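# Line four nearest blocks in a row down the table

## Task

Take the four blocks closest to the robot and set them next to one another, tightly spaced, in a single straight line running along the table directly away from the robot. Then release them and move both hands clear so that neither hand hangs above the line.

## Robot and tools

Robot and scene. Two arms: left_arm carries a five-finger left hand, right_arm a right hand. Base poses in the scene frame: left_arm (-0.042, +0.245, +0.042) m, quat_wxyz (+1.000, 0, 0, +0.009); right_arm (+0.034, -0.293, +0.017) m, quat_wxyz (+1.000, 0, 0, +0.006). A post stands behind the arms. Loose objects may occasionally get a short nudge from outside.

Frames. Scene frame: origin at table-top height, halfway between the nominal bases; +x points out over the table (away from the robot, so the row must run along x), +z up, left_arm on the +y side. Reported end_effector_position (m) and end_effector_quat_wxyz are in each arm's own base frame and may be off by a few cm. Motion offsets are along the axes of that arm's current Hand target. The hand point sits 0.05 m in front of the palm and 0.15 m out from the wrist face: +z runs along the straight fingers, +y out of the palm, +x across the palm, away from the thumb on the right hand but toward the thumb on the left. Straight fingertips extend 0.06-0.07 m past the point along +z, with finger centre lines 0.06 m toward -y. A wrist bracket on the little-finger side reaches 0.10 m across the palm and can strike things.

The 28-number row (every number in [-1, 1], always all 28): left_arm dx, dy, dz, rx, ry, rz; left hand little, ring, middle, index, thumb_bend, thumb_turn, force_limit, speed; then the same fourteen for right_arm and its hand. The six pose numbers are offsets, not poses: they are measured from the arm's Hand target as it stood when the action or move began, in that target's axes; 1.0 equals 0.6 m or 180 degrees; rx, ry, rz form one rotation vector. Six zeros means no new pose request. Finger numbers: +1 straight/open, -1 curled; thumb_bend +1 straight, -1 fully bent; thumb_turn +1 beside the palm, -1 opposite the fingers (use this for grasping; blocks about 0.035-0.065 m thick fit). force_limit maps -1 to about 0 N and +1 to 10 N (15 N for the two thumb motors); speed rises from near zero at -1 to full at +0.48 and stays full above. For a soft grip close with speed at -0.94 or below. There is no keep-as-is code: resend the last hand numbers actually run; if none have run yet, send hand_measured plus hand_force_limit and hand_speed.

Tools.
- execute_actions: actions is a list of actions; each action is a list of up to 15 rows, one per 1/30 s step; a short action repeats its final row until step 15. Every row in an action is an offset from that action's start pose. cameras optional (names, ["all"], or []); images come by default only with an empty actions list.
- move: target is one row or a list of up to 15 rows, all offsets from the same starting Hand targets. Straight-line paths, max 10 s total. speed in m/s, 0.002 to 4.3, default 0.25 (turn rate twice that in rad/s), one value or one per target. blend in m for corner rounding, 0 means stop at each. blocking=false returns after about 0.5 s while the move continues. It does not avoid obstacles or the other arm; faster moves hit harder and stray more.
- wait: seconds 0 to 3600, sends nothing new; returns early if a running move ends.
- stop: brakes the current move.
- zoom_image: camera (cam_head_left, cam_head_right or cam_high) and region [x0, y0, x1, y1] in pixels, at most 504 by 504, from that camera's newest image.
- show_instructions: shows the reference pages.
- finished_scene: ends the scene (scene 1); irreversible.

Cameras: cam_head_left, cam_head_right, cam_high, each 504x504.

Reading results. Hand target is the last commanded pose after clipping (orientation is clipped to within 40 degrees of the measured one each step); the next offsets start from it. The hand often rests 1-3 cm short, sometimes 5 cm, usually low, without any contact; a fresh execute_actions call, even with zero pose numbers, re-requests it, or send the remaining gap as an offset. The move: line reports done, off_target, moving, held or fault; limits=paced means the pose was clipped, limits=held means a check withheld steps. hand_measured, hand_stopped_by (moving, target, force, stalled, fault) and hand_load_n list six values in the finger order above; load is positive when pushing a finger open, and dropping to about 0 signals a lost grip. To squeeze harder, raise force_limit and send a more-closed target; to loosen, send a target more open than hand_measured. Joint torques, temperatures and step readings also appear; a MOTOR HOT line comes at 85 C, and at 100 C that arm goes limp for 30-60 s.

Avoid: letting a block fall off the table or leaving it off; dropping blocks even slightly or releasing them while moving; fast hits on the table, post or blocks; pressing into a surface (a blocked arm keeps pushing until you command it back past its hand point); bringing the arms or hands into each other, or gripping the other hand's fingers; holding the arm stretched or straining, which heats the motors. Finish only after the row is straight along +x, the blocks touch or nearly touch, and both hands are off to the side.

Each tool is called after "Request:" as a command line: name --argument value for each argument, lists and objects as JSON in quotes; but a table of rows of numbers goes row by row, as --pt "numbers of a row", without its own name.

Reference images:

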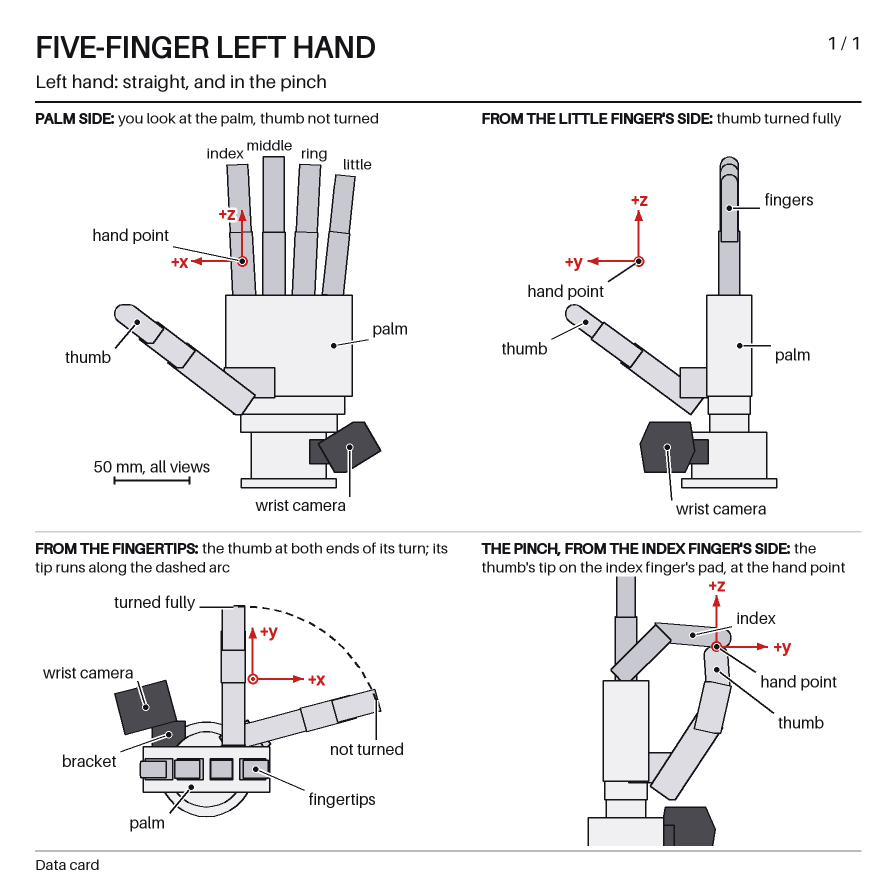

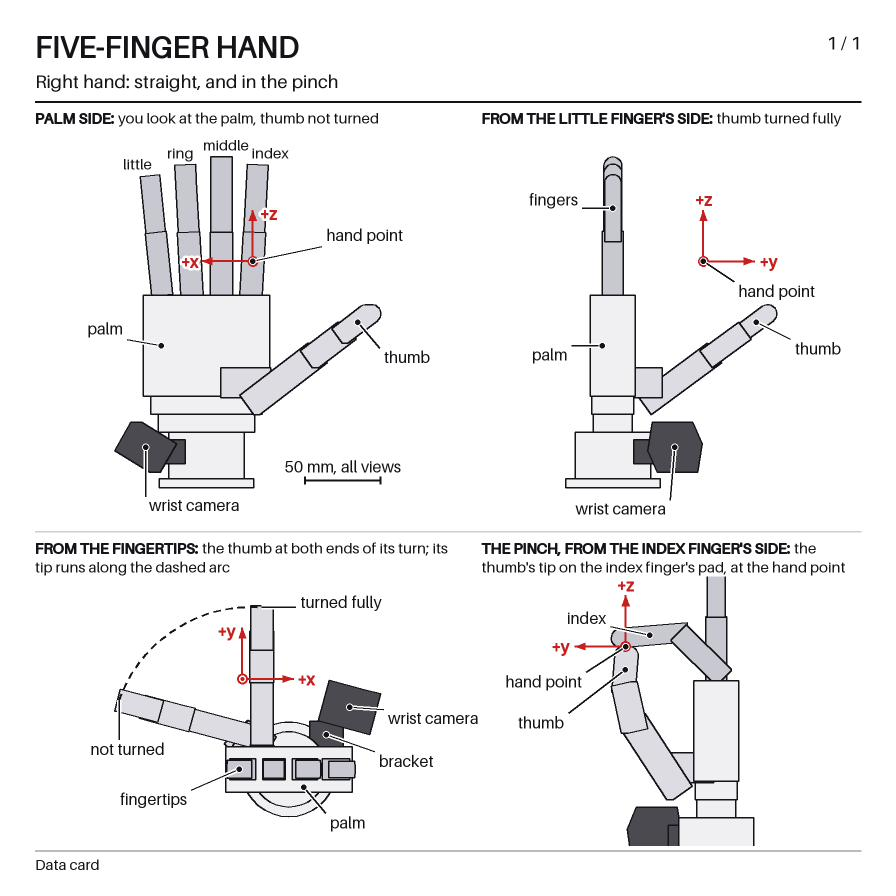

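## Session

Request:
execute_actions --actions '[]'

Scene clock: 0.00 s.
left_arm: end_effector_position=(+0.3410, +0.0463, +0.2061) hand_measured=(+1.000, +1.000, +1.000, +1.000, +1.000, +1.000) hand_load_n=(+0.0, +0.0, +0.0, +0.0, +0.0, +0.0) hand_stopped_by=(target, target, target, target, target, target) hand_force_limit=0.00 hand_speed=-0.80 end_effector_quat_wxyz=(+0.008, +0.971, -0.210, +0.118) | right_arm: end_effector_position=(+0.5106, +0.1207, +0.1674) hand_measured=(+1.000, +1.000, +1.000, +1.000, +1.000, +1.000) hand_load_n=(+0.0, +0.0, +0.0, +0.0, +0.0, +0.0) hand_stopped_by=(target, target, target, target, target, target) hand_force_limit=0.00 hand_speed=-0.80 end_effector_quat_wxyz=(+0.149, -0.083, +0.927, -0.333)
Joint positions: left_arm=[0.406 1.145 1.038 -1.279 0.149 -0.753] | right_arm=[0.41 1.549 1.297 -1.226 0.743 1.767]
Joint velocities: within noise
Joint torques (N m): no reading
Motor temperatures (°C): left_arm=[36 30 26 35 33 29] | right_arm=[39 31 35 31 31 37]
Heat: left arm: hottest waist 36 °C; right arm: hottest waist 39 °C.
Hand target: left_arm +0.3468, +0.0488, +0.2138; +0.002, +0.970, -0.210, +0.125 | right_arm +0.5177, +0.1237, +0.1817; +0.164, -0.077, +0.927, -0.329

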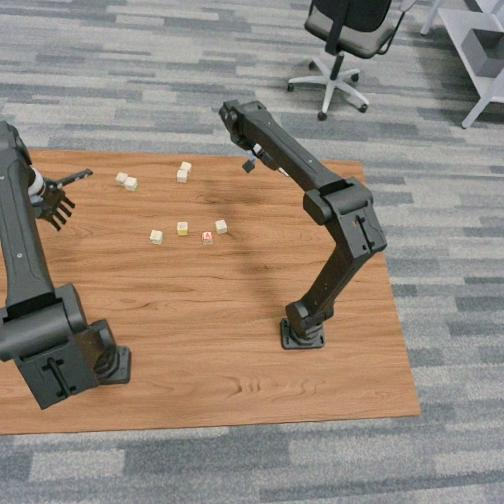

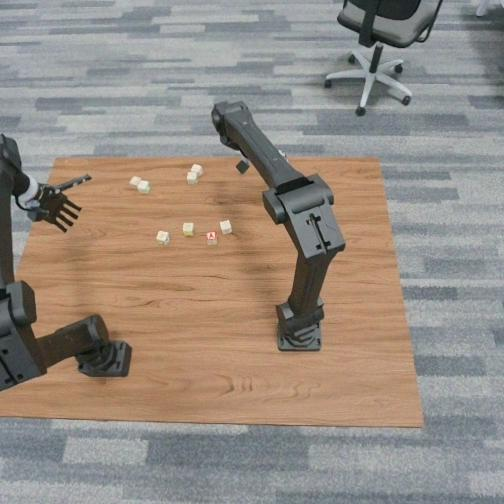

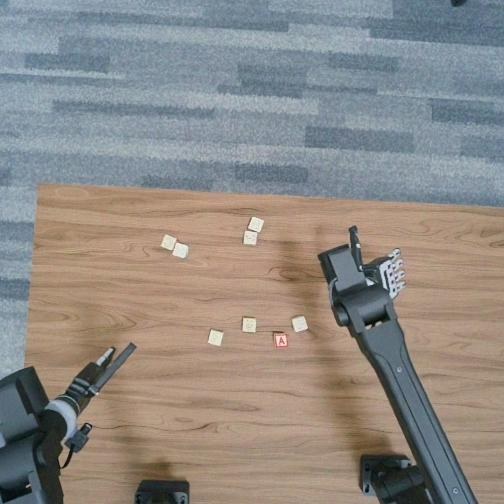

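Request:
zoom_image --camera "cam_high" --region '[150, 200, 350, 400]'

Request:
zoom_image --camera "cam_high" --region '[0, 150, 504, 504]'

Request:
zoom_image --camera "cam_head_right" --region '[100, 130, 300, 330]'

Scaled by 2.520 from the camera's image (finer frame: 720x720).

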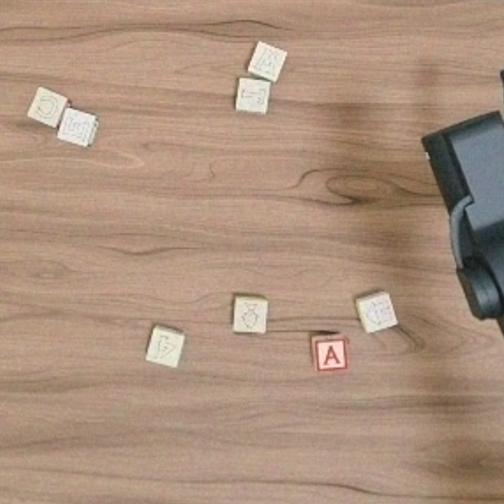

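Scaled by 1.000.

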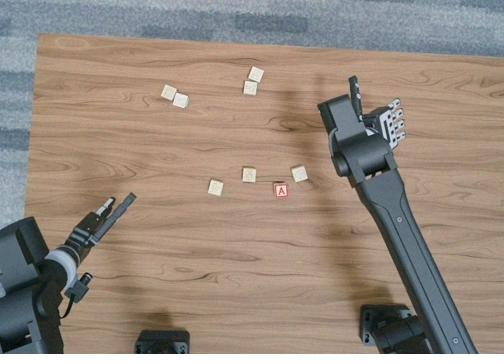

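Scaled by 2.520 from the camera's image (finer frame: 720x720).

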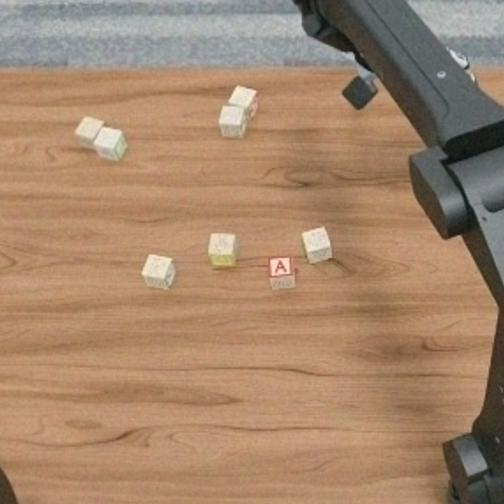

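Request:
move --target '[0.0965, 0.4267, 0.0993, -0.0593, -0.0601, 0.3677, -1, -1, 1, 1, 1, 1, 0, -0.3, 0.092, -0.242, 0.071, 0, 0, 0, 1, 1, 1, 1, 1, 1, 0, -0.8]' --cameras '["all"]'

Scene clock: 10.70 s.
left_arm: end_effector_position=(+0.2961, -0.2062, +0.1460) hand_measured=(-1.000, -1.000, +1.000, +1.000, +1.000, +1.000) hand_load_n=(+0.0, +0.0, +0.0, +0.0, +0.0, +0.0) hand_stopped_by=(target, target, target, target, target, target) hand_force_limit=0.00 hand_speed=-0.30 end_effector_quat_wxyz=(+0.005, +0.705, -0.709, -0.010) | right_arm: end_effector_position=(+0.4853, -0.0256, +0.2173) hand_measured=(+1.000, +1.000, +1.000, +1.000, +1.000, +1.000) hand_load_n=(+0.0, +0.0, +0.0, +0.0, +0.0, -0.5) hand_stopped_by=(target, target, target, target, target, target) hand_force_limit=0.00 hand_speed=-0.80 end_effector_quat_wxyz=(+0.149, -0.078, +0.929, -0.328)
Joint positions: left_arm=[-0.456 1.428 1.158 -1.323 0.003 -0.449] | right_arm=[0.088 1.317 1.179 -1.075 0.661 1.368]
Joint torques (N m): left_arm=[1.03 -7.59 11.92 -0.21 -0.01 0.07] | right_arm=[-0.5 -13.39 7.12 1.42 0.44 -0.08]
Heat: left arm: hottest waist 35 °C; right arm: hottest waist 39 °C.
Hand target: left_arm +0.3076, -0.2116, +0.1579; +0.000, +0.701, -0.713, +0.001 | right_arm +0.4862, -0.0270, +0.2289; +0.164, -0.077, +0.927, -0.329
Off the commanded pose: left_arm 0.017 m, 1 deg | right_arm 0.012 m, 2 deg.
move: off_target (left_arm, right_arm)

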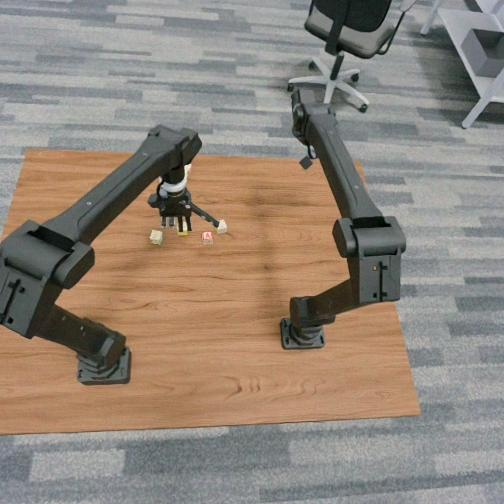

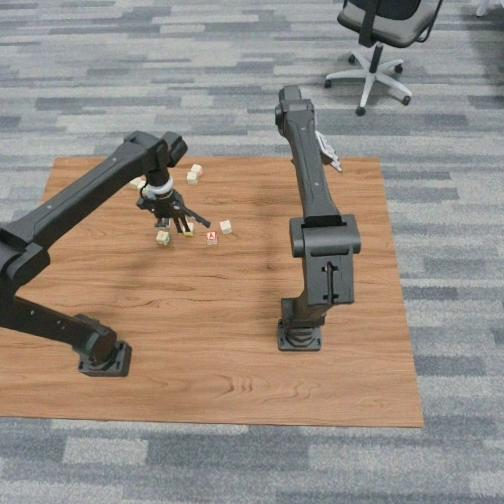

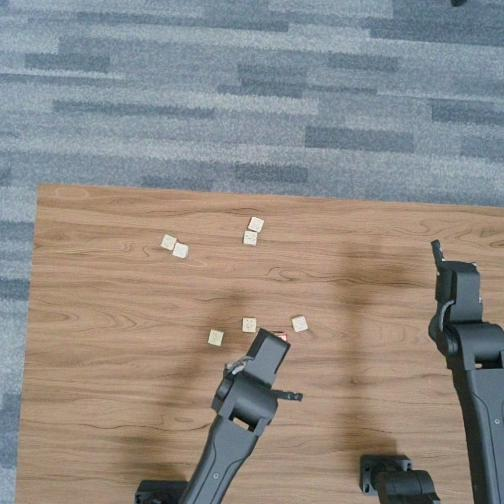

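Request:
zoom_image --camera "cam_high" --region '[180, 280, 330, 430]'

Request:
zoom_image --camera "cam_head_left" --region '[100, 120, 280, 300]'

Request:
zoom_image --camera "cam_head_right" --region '[100, 120, 280, 300]'

Scaled by 3.360 from the camera's image (finer frame: 720x720).

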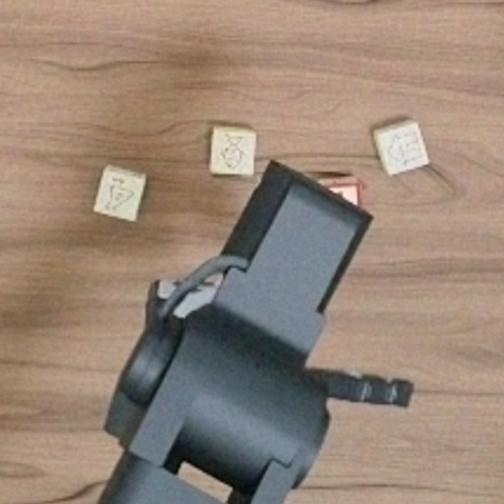

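Scaled by 2.800 from the camera's image (finer frame: 720x720).

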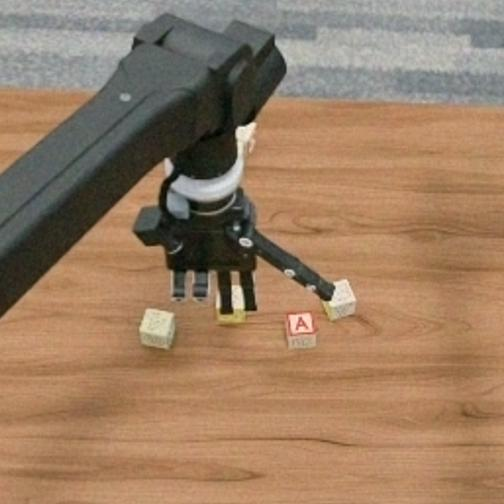

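Scaled by 2.800 from the camera's image (finer frame: 720x720).

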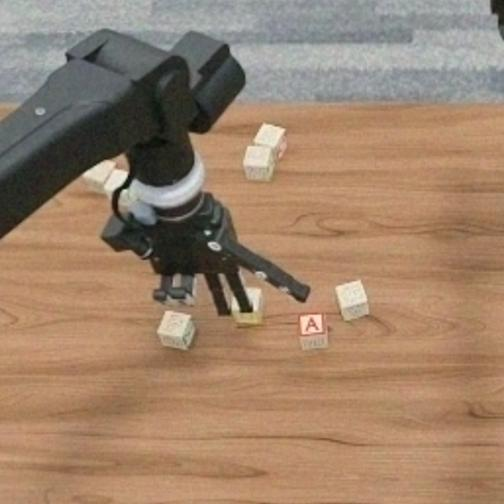

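Request:
move --target '[0, 0, 0.138, 0, 0, 0, -1, -1, 1, 1, 1, 1, 0, -0.3, 0, 0, 0, 0, 0, 0, 1, 1, 1, 1, 1, 1, 0, -0.8]' --speed 0.12 --cameras '["all"]'

Request:
zoom_image --camera "cam_head_left" --region '[130, 170, 250, 290]'

Request:
zoom_image --camera "cam_head_right" --region '[130, 170, 250, 290]'

Scene clock: 12.47 s.
left_arm: end_effector_position=(+0.3060, -0.2110, +0.0789) hand_measured=(-1.000, -1.000, +1.000, +1.000, +1.000, +1.000) hand_load_n=(+0.0, +0.0, +0.0, +0.0, +0.0, +0.0) hand_stopped_by=(target, target, target, target, target, target) hand_force_limit=0.00 hand_speed=-0.30 end_effector_quat_wxyz=(+0.002, +0.704, -0.710, -0.001) | right_arm: end_effector_position=(+0.4853, -0.0256, +0.2172) hand_measured=(+1.000, +1.000, +1.000, +1.000, +1.000, +1.000) hand_load_n=(+0.0, +0.0, +0.0, +0.0, +0.0, +0.0) hand_stopped_by=(target, target, target, target, target, target) hand_force_limit=0.00 hand_speed=-0.80 end_effector_quat_wxyz=(+0.149, -0.078, +0.929, -0.329)
Joint positions: left_arm=[-0.456 1.507 1.057 -1.125 0.003 -0.448] | right_arm=[0.088 1.317 1.179 -1.075 0.661 1.367]
Joint torques (N m): left_arm=[1.08 -8.23 7.75 0.88 -0.01 0.08] | right_arm=[-0.38 -12.86 7.01 1.2 0.43 -0.06]
Heat: left arm: hottest waist 35 °C; right arm: hottest waist 39 °C.
Hand target: left_arm +0.3077, -0.2116, +0.0750; +0.000, +0.701, -0.713, +0.000 | right_arm +0.4863, -0.0270, +0.2289; +0.164, -0.077, +0.927, -0.329
Off the commanded pose: left_arm 0.004 m, 1 deg | right_arm 0.012 m, 2 deg.
move: done

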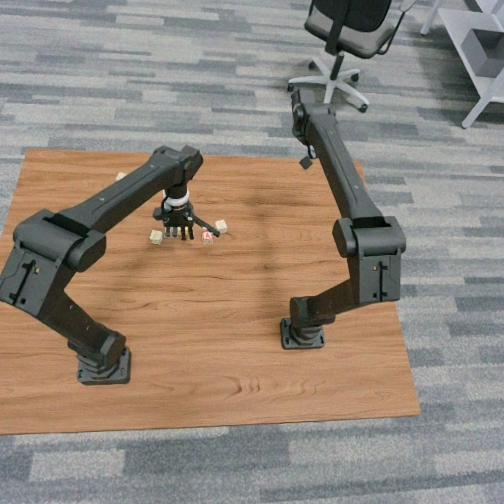

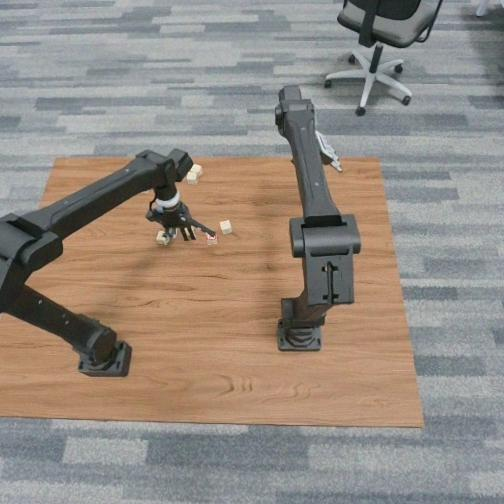

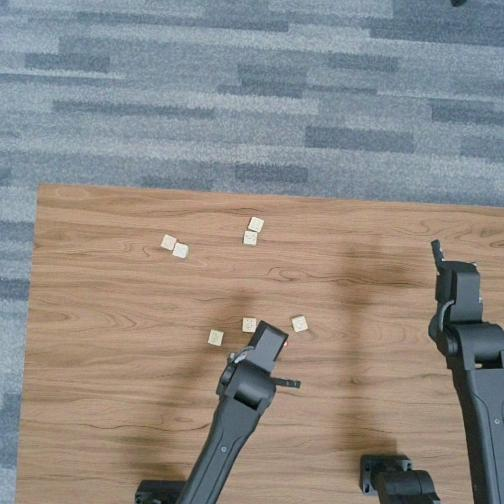

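Scaled by 4.200 from the camera's image (finer frame: 720x720).

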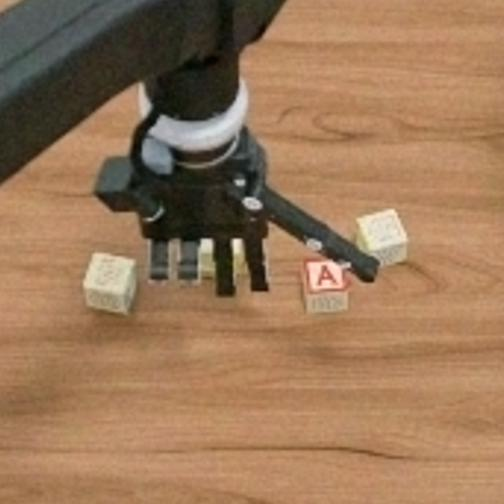

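Scaled by 4.200 from the camera's image (finer frame: 720x720).

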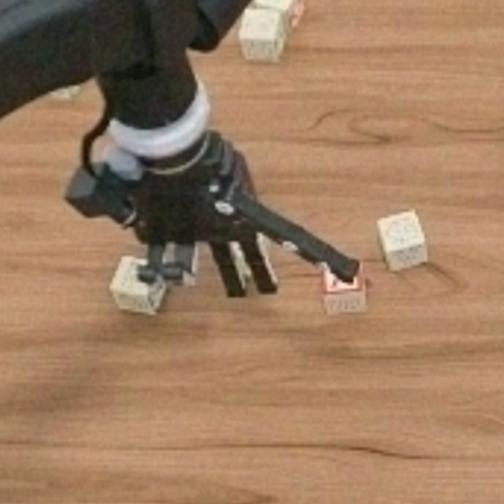

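Request:
move --target '[-0.0133, 0, 0.055, 0, 0, 0, -1, -1, 1, 1, 1, 1, 0, -0.3, 0, 0, 0, 0, 0, 0, 1, 1, 1, 1, 1, 1, 0, -0.8]' --speed 0.1 --cameras '["all"]'

Request:
zoom_image --camera "cam_head_left" --region '[130, 170, 250, 290]'

Request:
zoom_image --camera "cam_head_right" --region '[130, 170, 250, 290]'

Scene clock: 13.73 s.
left_arm: end_effector_position=(+0.3038, -0.2073, +0.0461) hand_measured=(-1.000, -1.000, +1.000, +1.000, +1.000, +1.000) hand_load_n=(+0.0, +0.0, +0.0, +0.0, +0.0, +0.0) hand_stopped_by=(target, target, target, target, target, target) hand_force_limit=0.00 hand_speed=-0.30 end_effector_quat_wxyz=(+0.002, +0.700, -0.714, -0.001) | right_arm: end_effector_position=(+0.4853, -0.0256, +0.2172) hand_measured=(+1.000, +1.000, +1.000, +1.000, +1.000, +1.000) hand_load_n=(+0.0, +0.0, +0.0, +0.0, +0.0, -0.5) hand_stopped_by=(target, target, target, target, target, target) hand_force_limit=0.00 hand_speed=-0.80 end_effector_quat_wxyz=(+0.149, -0.078, +0.929, -0.329)
Joint positions: left_arm=[-0.451 1.543 1.001 -1.032 0.003 -0.431] | right_arm=[0.088 1.317 1.179 -1.075 0.661 1.367]
Joint torques (N m): left_arm=[1.96 -8.35 7.35 0.87 -0.02 0.08] | right_arm=[-0.38 -13.22 6.99 1.25 0.46 -0.08]
Heat: left arm: hottest waist 35 °C; right arm: hottest waist 39 °C.
Hand target: left_arm +0.3080, -0.2037, +0.0421; +0.000, +0.701, -0.713, +0.001 | right_arm +0.4863, -0.0270, +0.2289; +0.164, -0.077, +0.927, -0.329
Off the commanded pose: left_arm 0.007 m, 0 deg | right_arm 0.012 m, 2 deg.
move: done

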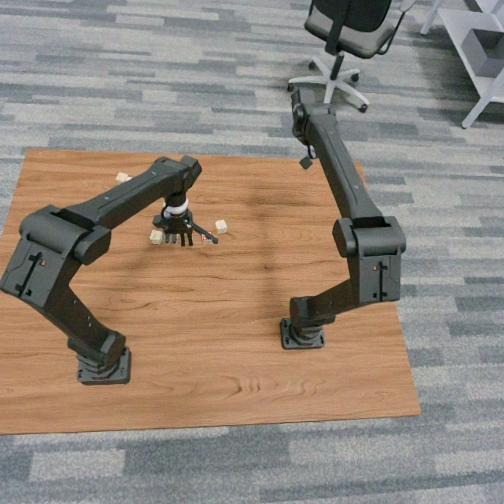

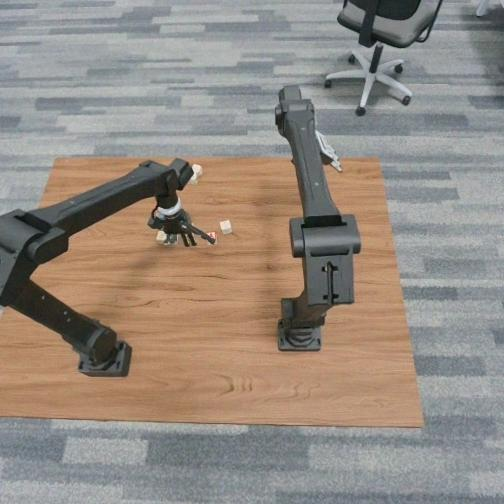

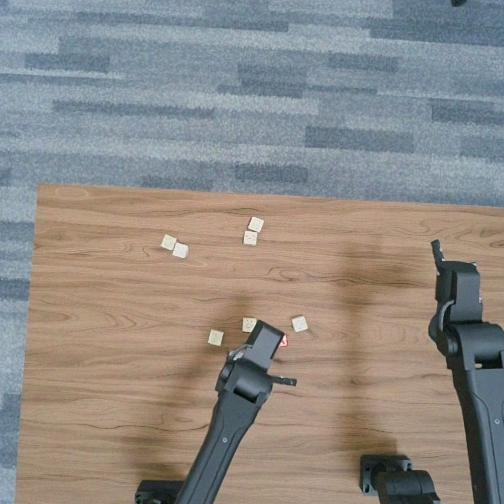

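Scaled by 4.200 from the camera's image (finer frame: 720x720).

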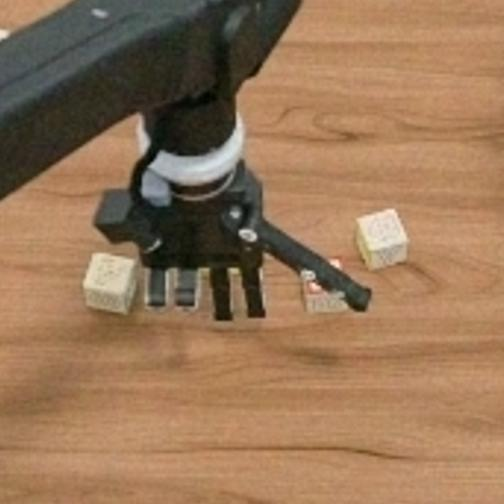

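Scaled by 4.200 from the camera's image (finer frame: 720x720).

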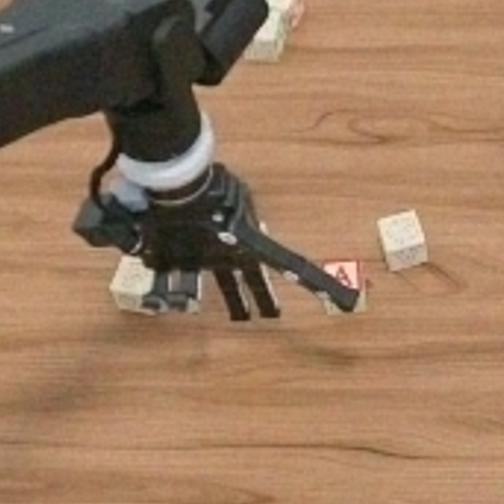

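Request:
move --pt "-0.015 0 -0.003 0 0 0 -1 -1 1 1 1 1 0 -0.3 0 0 0 0 0 0 1 1 1 1 1 1 0 -0.8" --pt "-0.015 -0.1 -0.003 0 0 0 -1 -1 1 1 1 1 0 -0.3 0 0 0 0 0 0 1 1 1 1 1 1 0 -0.8" --speed 0.08 --cameras '["all"]'

Request:
zoom_image --camera "cam_head_left" --region '[130, 170, 250, 290]'

Request:
zoom_image --camera "cam_head_right" --region '[130, 170, 250, 290]'

Scene clock: 15.97 s.
left_arm: end_effector_position=(+0.3546, -0.1955, +0.0386) hand_measured=(-1.000, -1.000, +1.000, +1.000, +1.000, +1.000) hand_load_n=(+0.0, +0.0, +0.0, +0.0, +0.0, +0.0) hand_stopped_by=(target, target, target, target, target, target) hand_force_limit=0.00 hand_speed=-0.30 end_effector_quat_wxyz=(+0.003, +0.701, -0.713, -0.004) | right_arm: end_effector_position=(+0.4853, -0.0256, +0.2172) hand_measured=(+1.000, +1.000, +1.000, +1.000, +1.000, +1.000) hand_load_n=(+0.0, +0.0, -0.5, +0.0, +0.0, -0.5) hand_stopped_by=(target, target, target, target, target, target) hand_force_limit=0.00 hand_speed=-0.80 end_effector_quat_wxyz=(+0.149, -0.078, +0.929, -0.329)
Joint positions: left_arm=[-0.378 1.656 1.118 -1.041 0.002 -0.36] | right_arm=[0.088 1.317 1.179 -1.075 0.661 1.367]
Joint torques (N m): left_arm=[1.85 -9.47 10.4 -0.12 0.03 0.08] | right_arm=[-0.32 -13.27 7.16 1.22 0.41 -0.08]
Heat: left arm: hottest waist 35 °C; right arm: hottest waist 39 °C.
Hand target: left_arm +0.3680, -0.1957, +0.0438; +0.000, +0.701, -0.713, +0.000 | right_arm +0.4863, -0.0270, +0.2289; +0.164, -0.077, +0.927, -0.329
Off the commanded pose: left_arm 0.015 m, 1 deg | right_arm 0.012 m, 2 deg.
move: off_target (left_arm)

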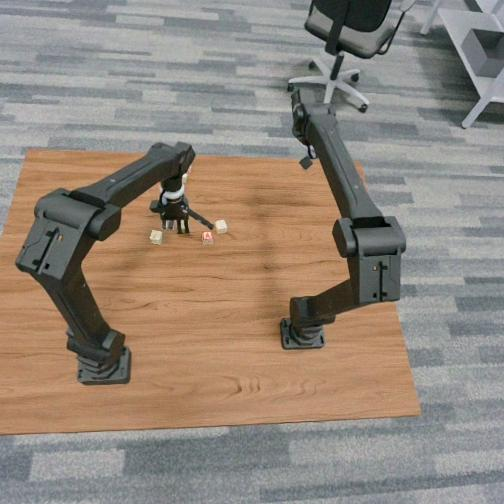

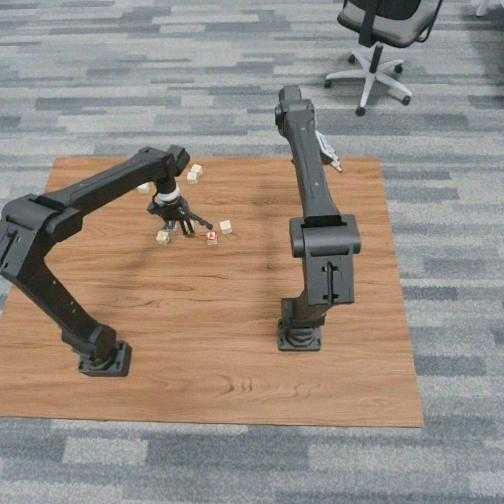

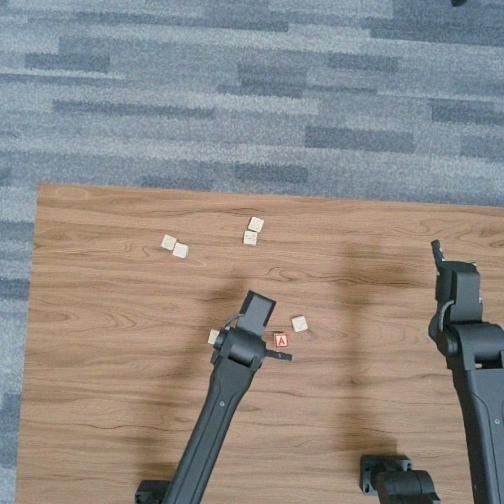

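Scaled by 4.200 from the camera's image (finer frame: 720x720).

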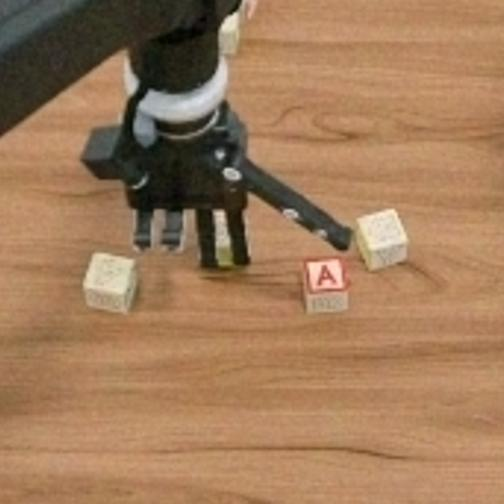

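Scaled by 4.200 from the camera's image (finer frame: 720x720).

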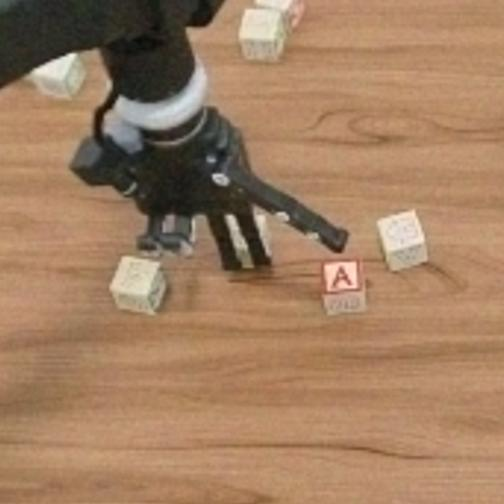

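Request:
move --target '[0, -0.075, -0.002, 0, 0, 0, -1, -1, 1, 1, 1, 1, 0, -0.3, 0, 0, 0, 0, 0, 0, 1, 1, 1, 1, 1, 1, 0, -0.8]' --speed 0.08 --cameras '["all"]'

Request:
zoom_image --camera "cam_head_left" --region '[130, 150, 250, 270]'

Request:
zoom_image --camera "cam_high" --region '[180, 260, 330, 410]'

Scene clock: 17.33 s.
left_arm: end_effector_position=(+0.3992, -0.1968, +0.0398) hand_measured=(-1.000, -1.000, +1.000, +1.000, +1.000, +1.000) hand_load_n=(+0.0, +0.0, +0.0, +0.0, +0.0, +0.0) hand_stopped_by=(target, target, target, target, target, target) hand_force_limit=0.00 hand_speed=-0.30 end_effector_quat_wxyz=(+0.003, +0.701, -0.713, -0.004) | right_arm: end_effector_position=(+0.4853, -0.0256, +0.2172) hand_measured=(+1.000, +1.000, +1.000, +1.000, +1.000, +1.000) hand_load_n=(+0.0, +0.0, +0.0, -0.5, +0.0, +0.0) hand_stopped_by=(target, target, target, target, target, target) hand_force_limit=0.00 hand_speed=-0.80 end_effector_quat_wxyz=(+0.149, -0.078, +0.929, -0.329)
Joint positions: left_arm=[-0.347 1.752 1.251 -1.08 0.002 -0.329] | right_arm=[0.088 1.317 1.179 -1.075 0.661 1.367]
Joint torques (N m): left_arm=[1.85 -10.87 10.7 -0.21 0.02 0.08] | right_arm=[-0.09 -13.27 6.94 1.42 0.49 -0.08]
Heat: left arm: hottest waist 35 °C; right arm: hottest waist 38 °C.
Hand target: left_arm +0.4130, -0.1965, +0.0450; +0.000, +0.701, -0.713, +0.000 | right_arm +0.4863, -0.0270, +0.2289; +0.164, -0.077, +0.927, -0.329
Off the commanded pose: left_arm 0.015 m, 1 deg | right_arm 0.012 m, 2 deg.
move: off_target (left_arm)

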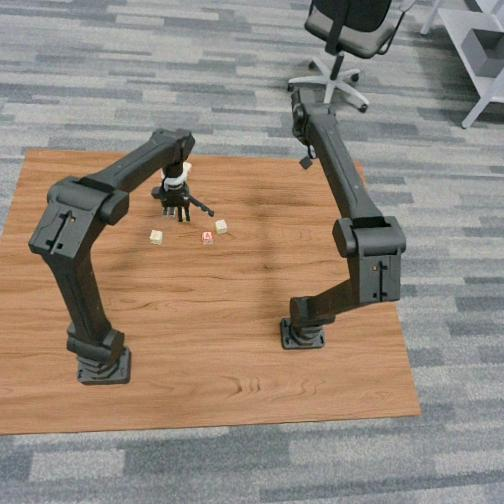

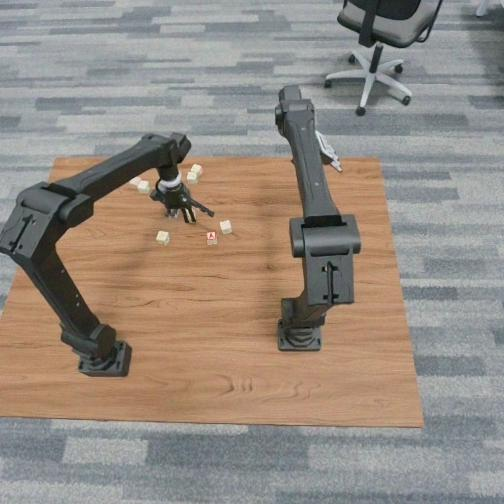

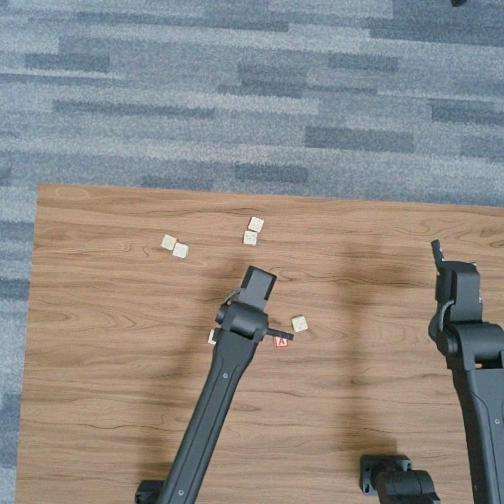

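Scaled by 4.200 from the camera's image (finer frame: 720x720).

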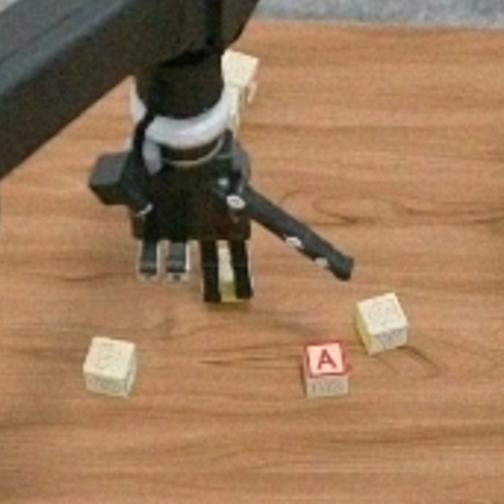

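Scaled by 3.360 from the camera's image (finer frame: 720x720).

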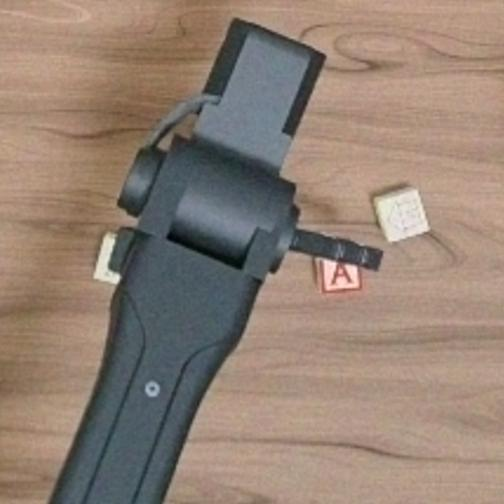

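Request:
move --pt "0 0.05 0 0 0 0 -1 -1 1 1 1 1 0 -0.3 0 0 0 0 0 0 1 1 1 1 1 1 0 -0.8" --pt "0 0.06 -0.12 0 0 0 -1 -1 1 1 1 1 0 -0.3 0 0 0 0 0 0 1 1 1 1 1 1 0 -0.8" --pt "-0.1372 0.23 -0.12 0 0 0 -1 -1 1 1 1 1 0 -0.3 0 0 0 0 0 0 1 1 1 1 1 1 0 -0.8" --pt "-0.1372 0.23 0.006 0 0 0 -1 -1 1 1 1 1 0 -0.3 0 0 0 0 0 0 1 1 1 1 1 1 0 -0.8" --speed '[0.12, 0.2, 0.2, 0.12]' --blend '[0.01, 0.02, 0.02, 0]' --cameras '["all"]'

Request:
zoom_image --camera "cam_head_left" --region '[110, 150, 250, 290]'

Request:
zoom_image --camera "cam_head_right" --region '[110, 150, 250, 290]'

Request:
zoom_image --camera "cam_high" --region '[180, 260, 330, 410]'

Scene clock: 20.33 s.
left_arm: end_effector_position=(+0.2737, -0.1141, +0.0443) hand_measured=(-1.000, -1.000, +1.000, +1.000, +1.000, +1.000) hand_load_n=(+0.0, +0.0, +0.0, +0.0, +0.5, -0.5) hand_stopped_by=(target, target, target, target, target, target) hand_force_limit=0.00 hand_speed=-0.30 end_effector_quat_wxyz=(+0.002, +0.701, -0.713, -0.002) | right_arm: end_effector_position=(+0.4853, -0.0256, +0.2172) hand_measured=(+1.000, +1.000, +1.000, +1.000, +1.000, +1.000) hand_load_n=(+0.0, +0.0, +0.0, +0.0, +0.0, -0.5) hand_stopped_by=(target, target, target, target, target, target) hand_force_limit=0.00 hand_speed=-0.80 end_effector_quat_wxyz=(+0.149, -0.078, +0.929, -0.329)
Joint positions: left_arm=[-0.245 1.396 0.835 -1.015 0.002 -0.228] | right_arm=[0.088 1.317 1.179 -1.075 0.661 1.367]
Joint torques (N m): left_arm=[1.67 -6.36 7.41 0.88 0.05 0.07] | right_arm=[0.26 -12.69 7.06 1.28 0.47 -0.11]
Heat: left arm: hottest waist 35 °C; right arm: hottest waist 38 °C.
Hand target: left_arm +0.2765, -0.1118, +0.0414; +0.000, +0.701, -0.713, +0.001 | right_arm +0.4863, -0.0270, +0.2289; +0.164, -0.077, +0.927, -0.329
Off the commanded pose: left_arm 0.005 m, 0 deg | right_arm 0.012 m, 2 deg.
move: done

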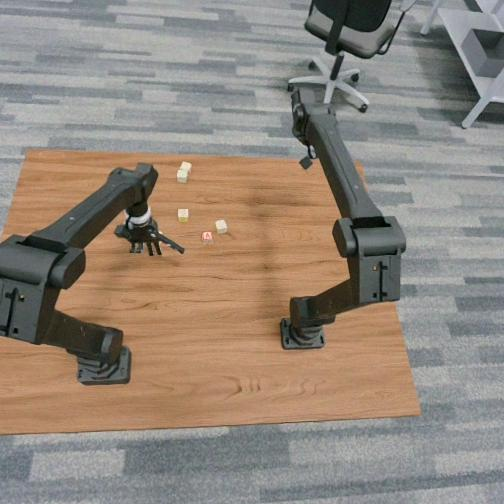

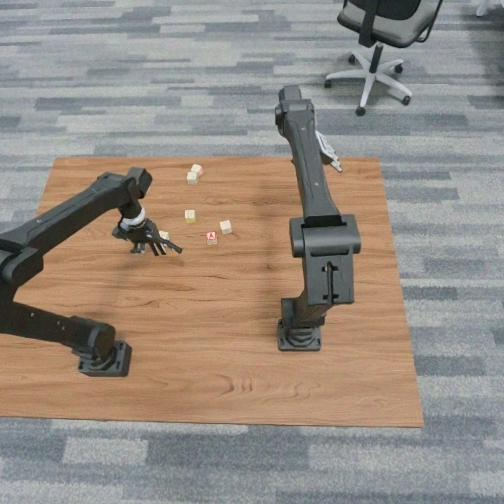

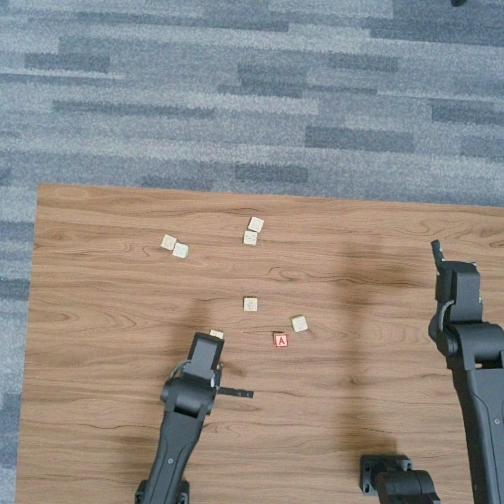

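Scaled by 3.600 from the camera's image (finer frame: 720x720).

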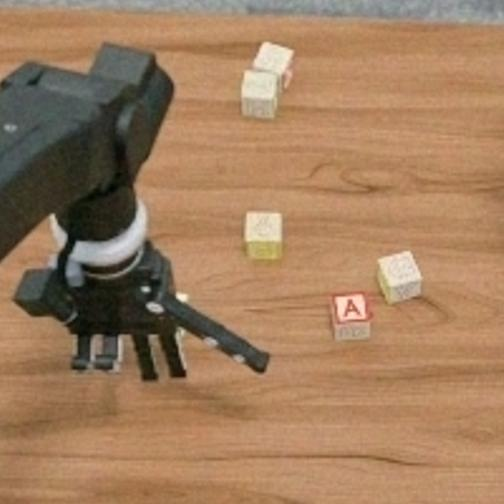

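Scaled by 3.600 from the camera's image (finer frame: 720x720).

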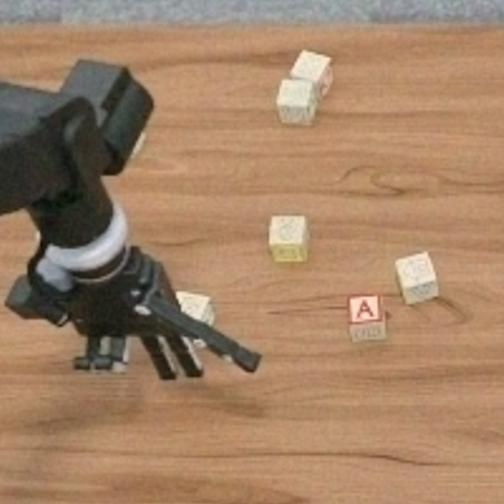

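Scaled by 3.360 from the camera's image (finer frame: 720x720).

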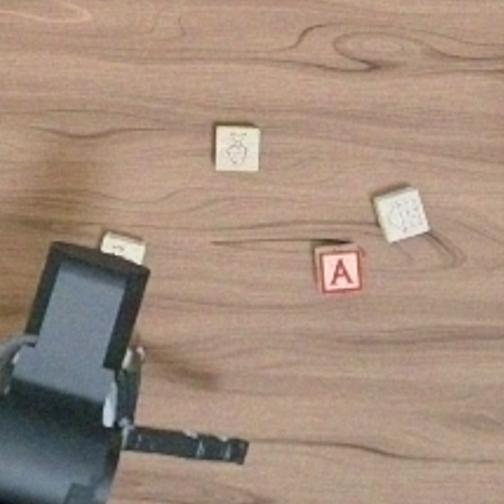

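Request:
move --pt "0.0083 -0.03 0 0 0 0 -1 -1 1 1 1 1 0 -0.3 0 0 0 0 0 0 1 1 1 1 1 1 0 -0.8" --pt "0.0083 -0.288 0.0 0 0 0 -1 -1 1 1 1 1 0 -0.3 0 0 0 0 0 0 1 1 1 1 1 1 0 -0.8" --speed 0.08 --blend 0.005 --cameras '["all"]'

Request:
zoom_image --camera "cam_high" --region '[180, 260, 330, 410]'

Request:
zoom_image --camera "cam_head_right" --region '[110, 150, 250, 290]'

Scene clock: 23.80 s.
left_arm: end_effector_position=(+0.4356, -0.1230, +0.0367) hand_measured=(-1.000, -1.000, +1.000, +1.000, +1.000, +1.000) hand_load_n=(+0.0, +0.0, +0.0, +0.0, +0.0, +0.0) hand_stopped_by=(target, target, target, target, target, target) hand_force_limit=0.00 hand_speed=-0.30 end_effector_quat_wxyz=(+0.003, +0.700, -0.714, -0.004) | right_arm: end_effector_position=(+0.4853, -0.0256, +0.2172) hand_measured=(+1.000, +1.000, +1.000, +1.000, +1.000, +1.000) hand_load_n=(+0.0, +0.0, +0.0, +0.0, +0.0, +0.0) hand_stopped_by=(target, target, target, target, target, target) hand_force_limit=0.00 hand_speed=-0.80 end_effector_quat_wxyz=(+0.149, -0.078, +0.929, -0.329)
Joint positions: left_arm=[-0.184 1.792 1.299 -1.088 0.002 -0.165] | right_arm=[0.088 1.317 1.179 -1.075 0.661 1.367]
Joint torques (N m): left_arm=[1.96 -11.46 10.73 -0.16 0.05 0.06] | right_arm=[-0.5 -13.22 7.04 1.32 0.44 -0.07]
Heat: left arm: hottest waist 35 °C; right arm: hottest waist 38 °C.
Hand target: left_arm +0.4492, -0.1198, +0.0415; +0.000, +0.701, -0.713, +0.001 | right_arm +0.4863, -0.0270, +0.2289; +0.164, -0.077, +0.927, -0.329
Off the commanded pose: left_arm 0.015 m, 1 deg | right_arm 0.012 m, 2 deg.
move: off_target (left_arm)

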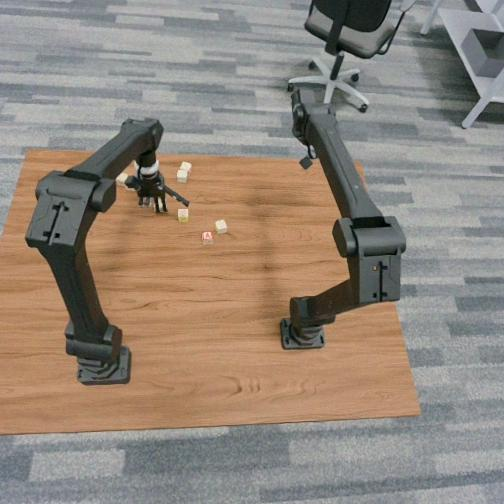

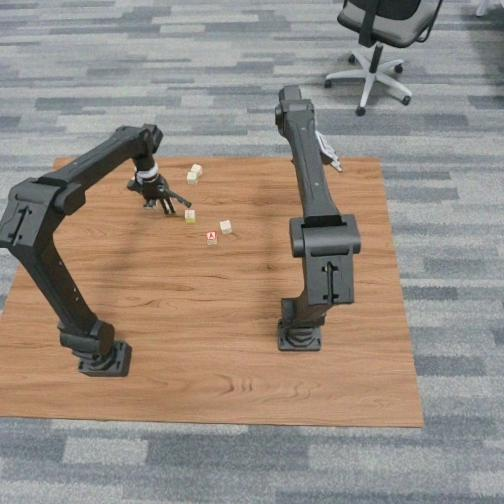

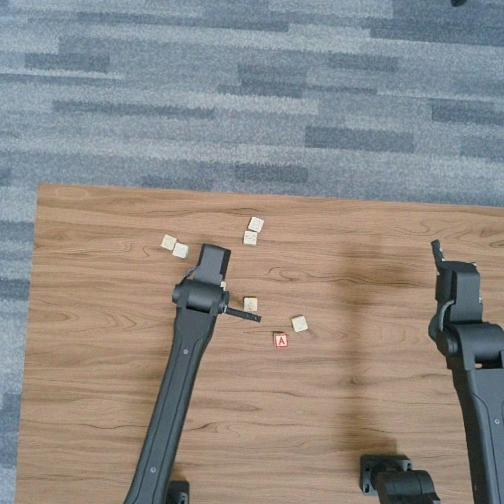

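Scaled by 3.360 from the camera's image (finer frame: 720x720).

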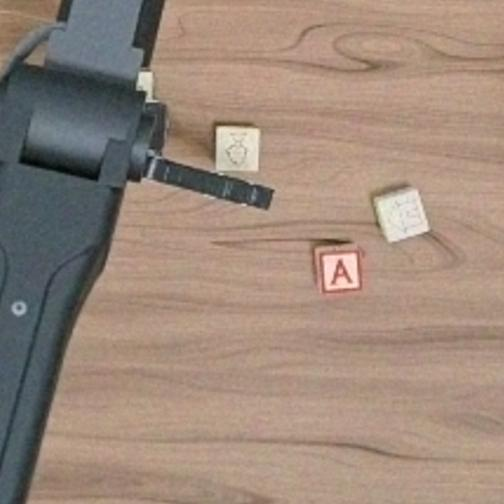

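Scaled by 3.600 from the camera's image (finer frame: 720x720).

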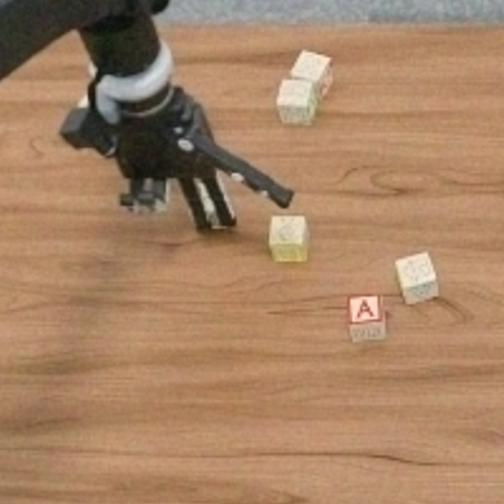

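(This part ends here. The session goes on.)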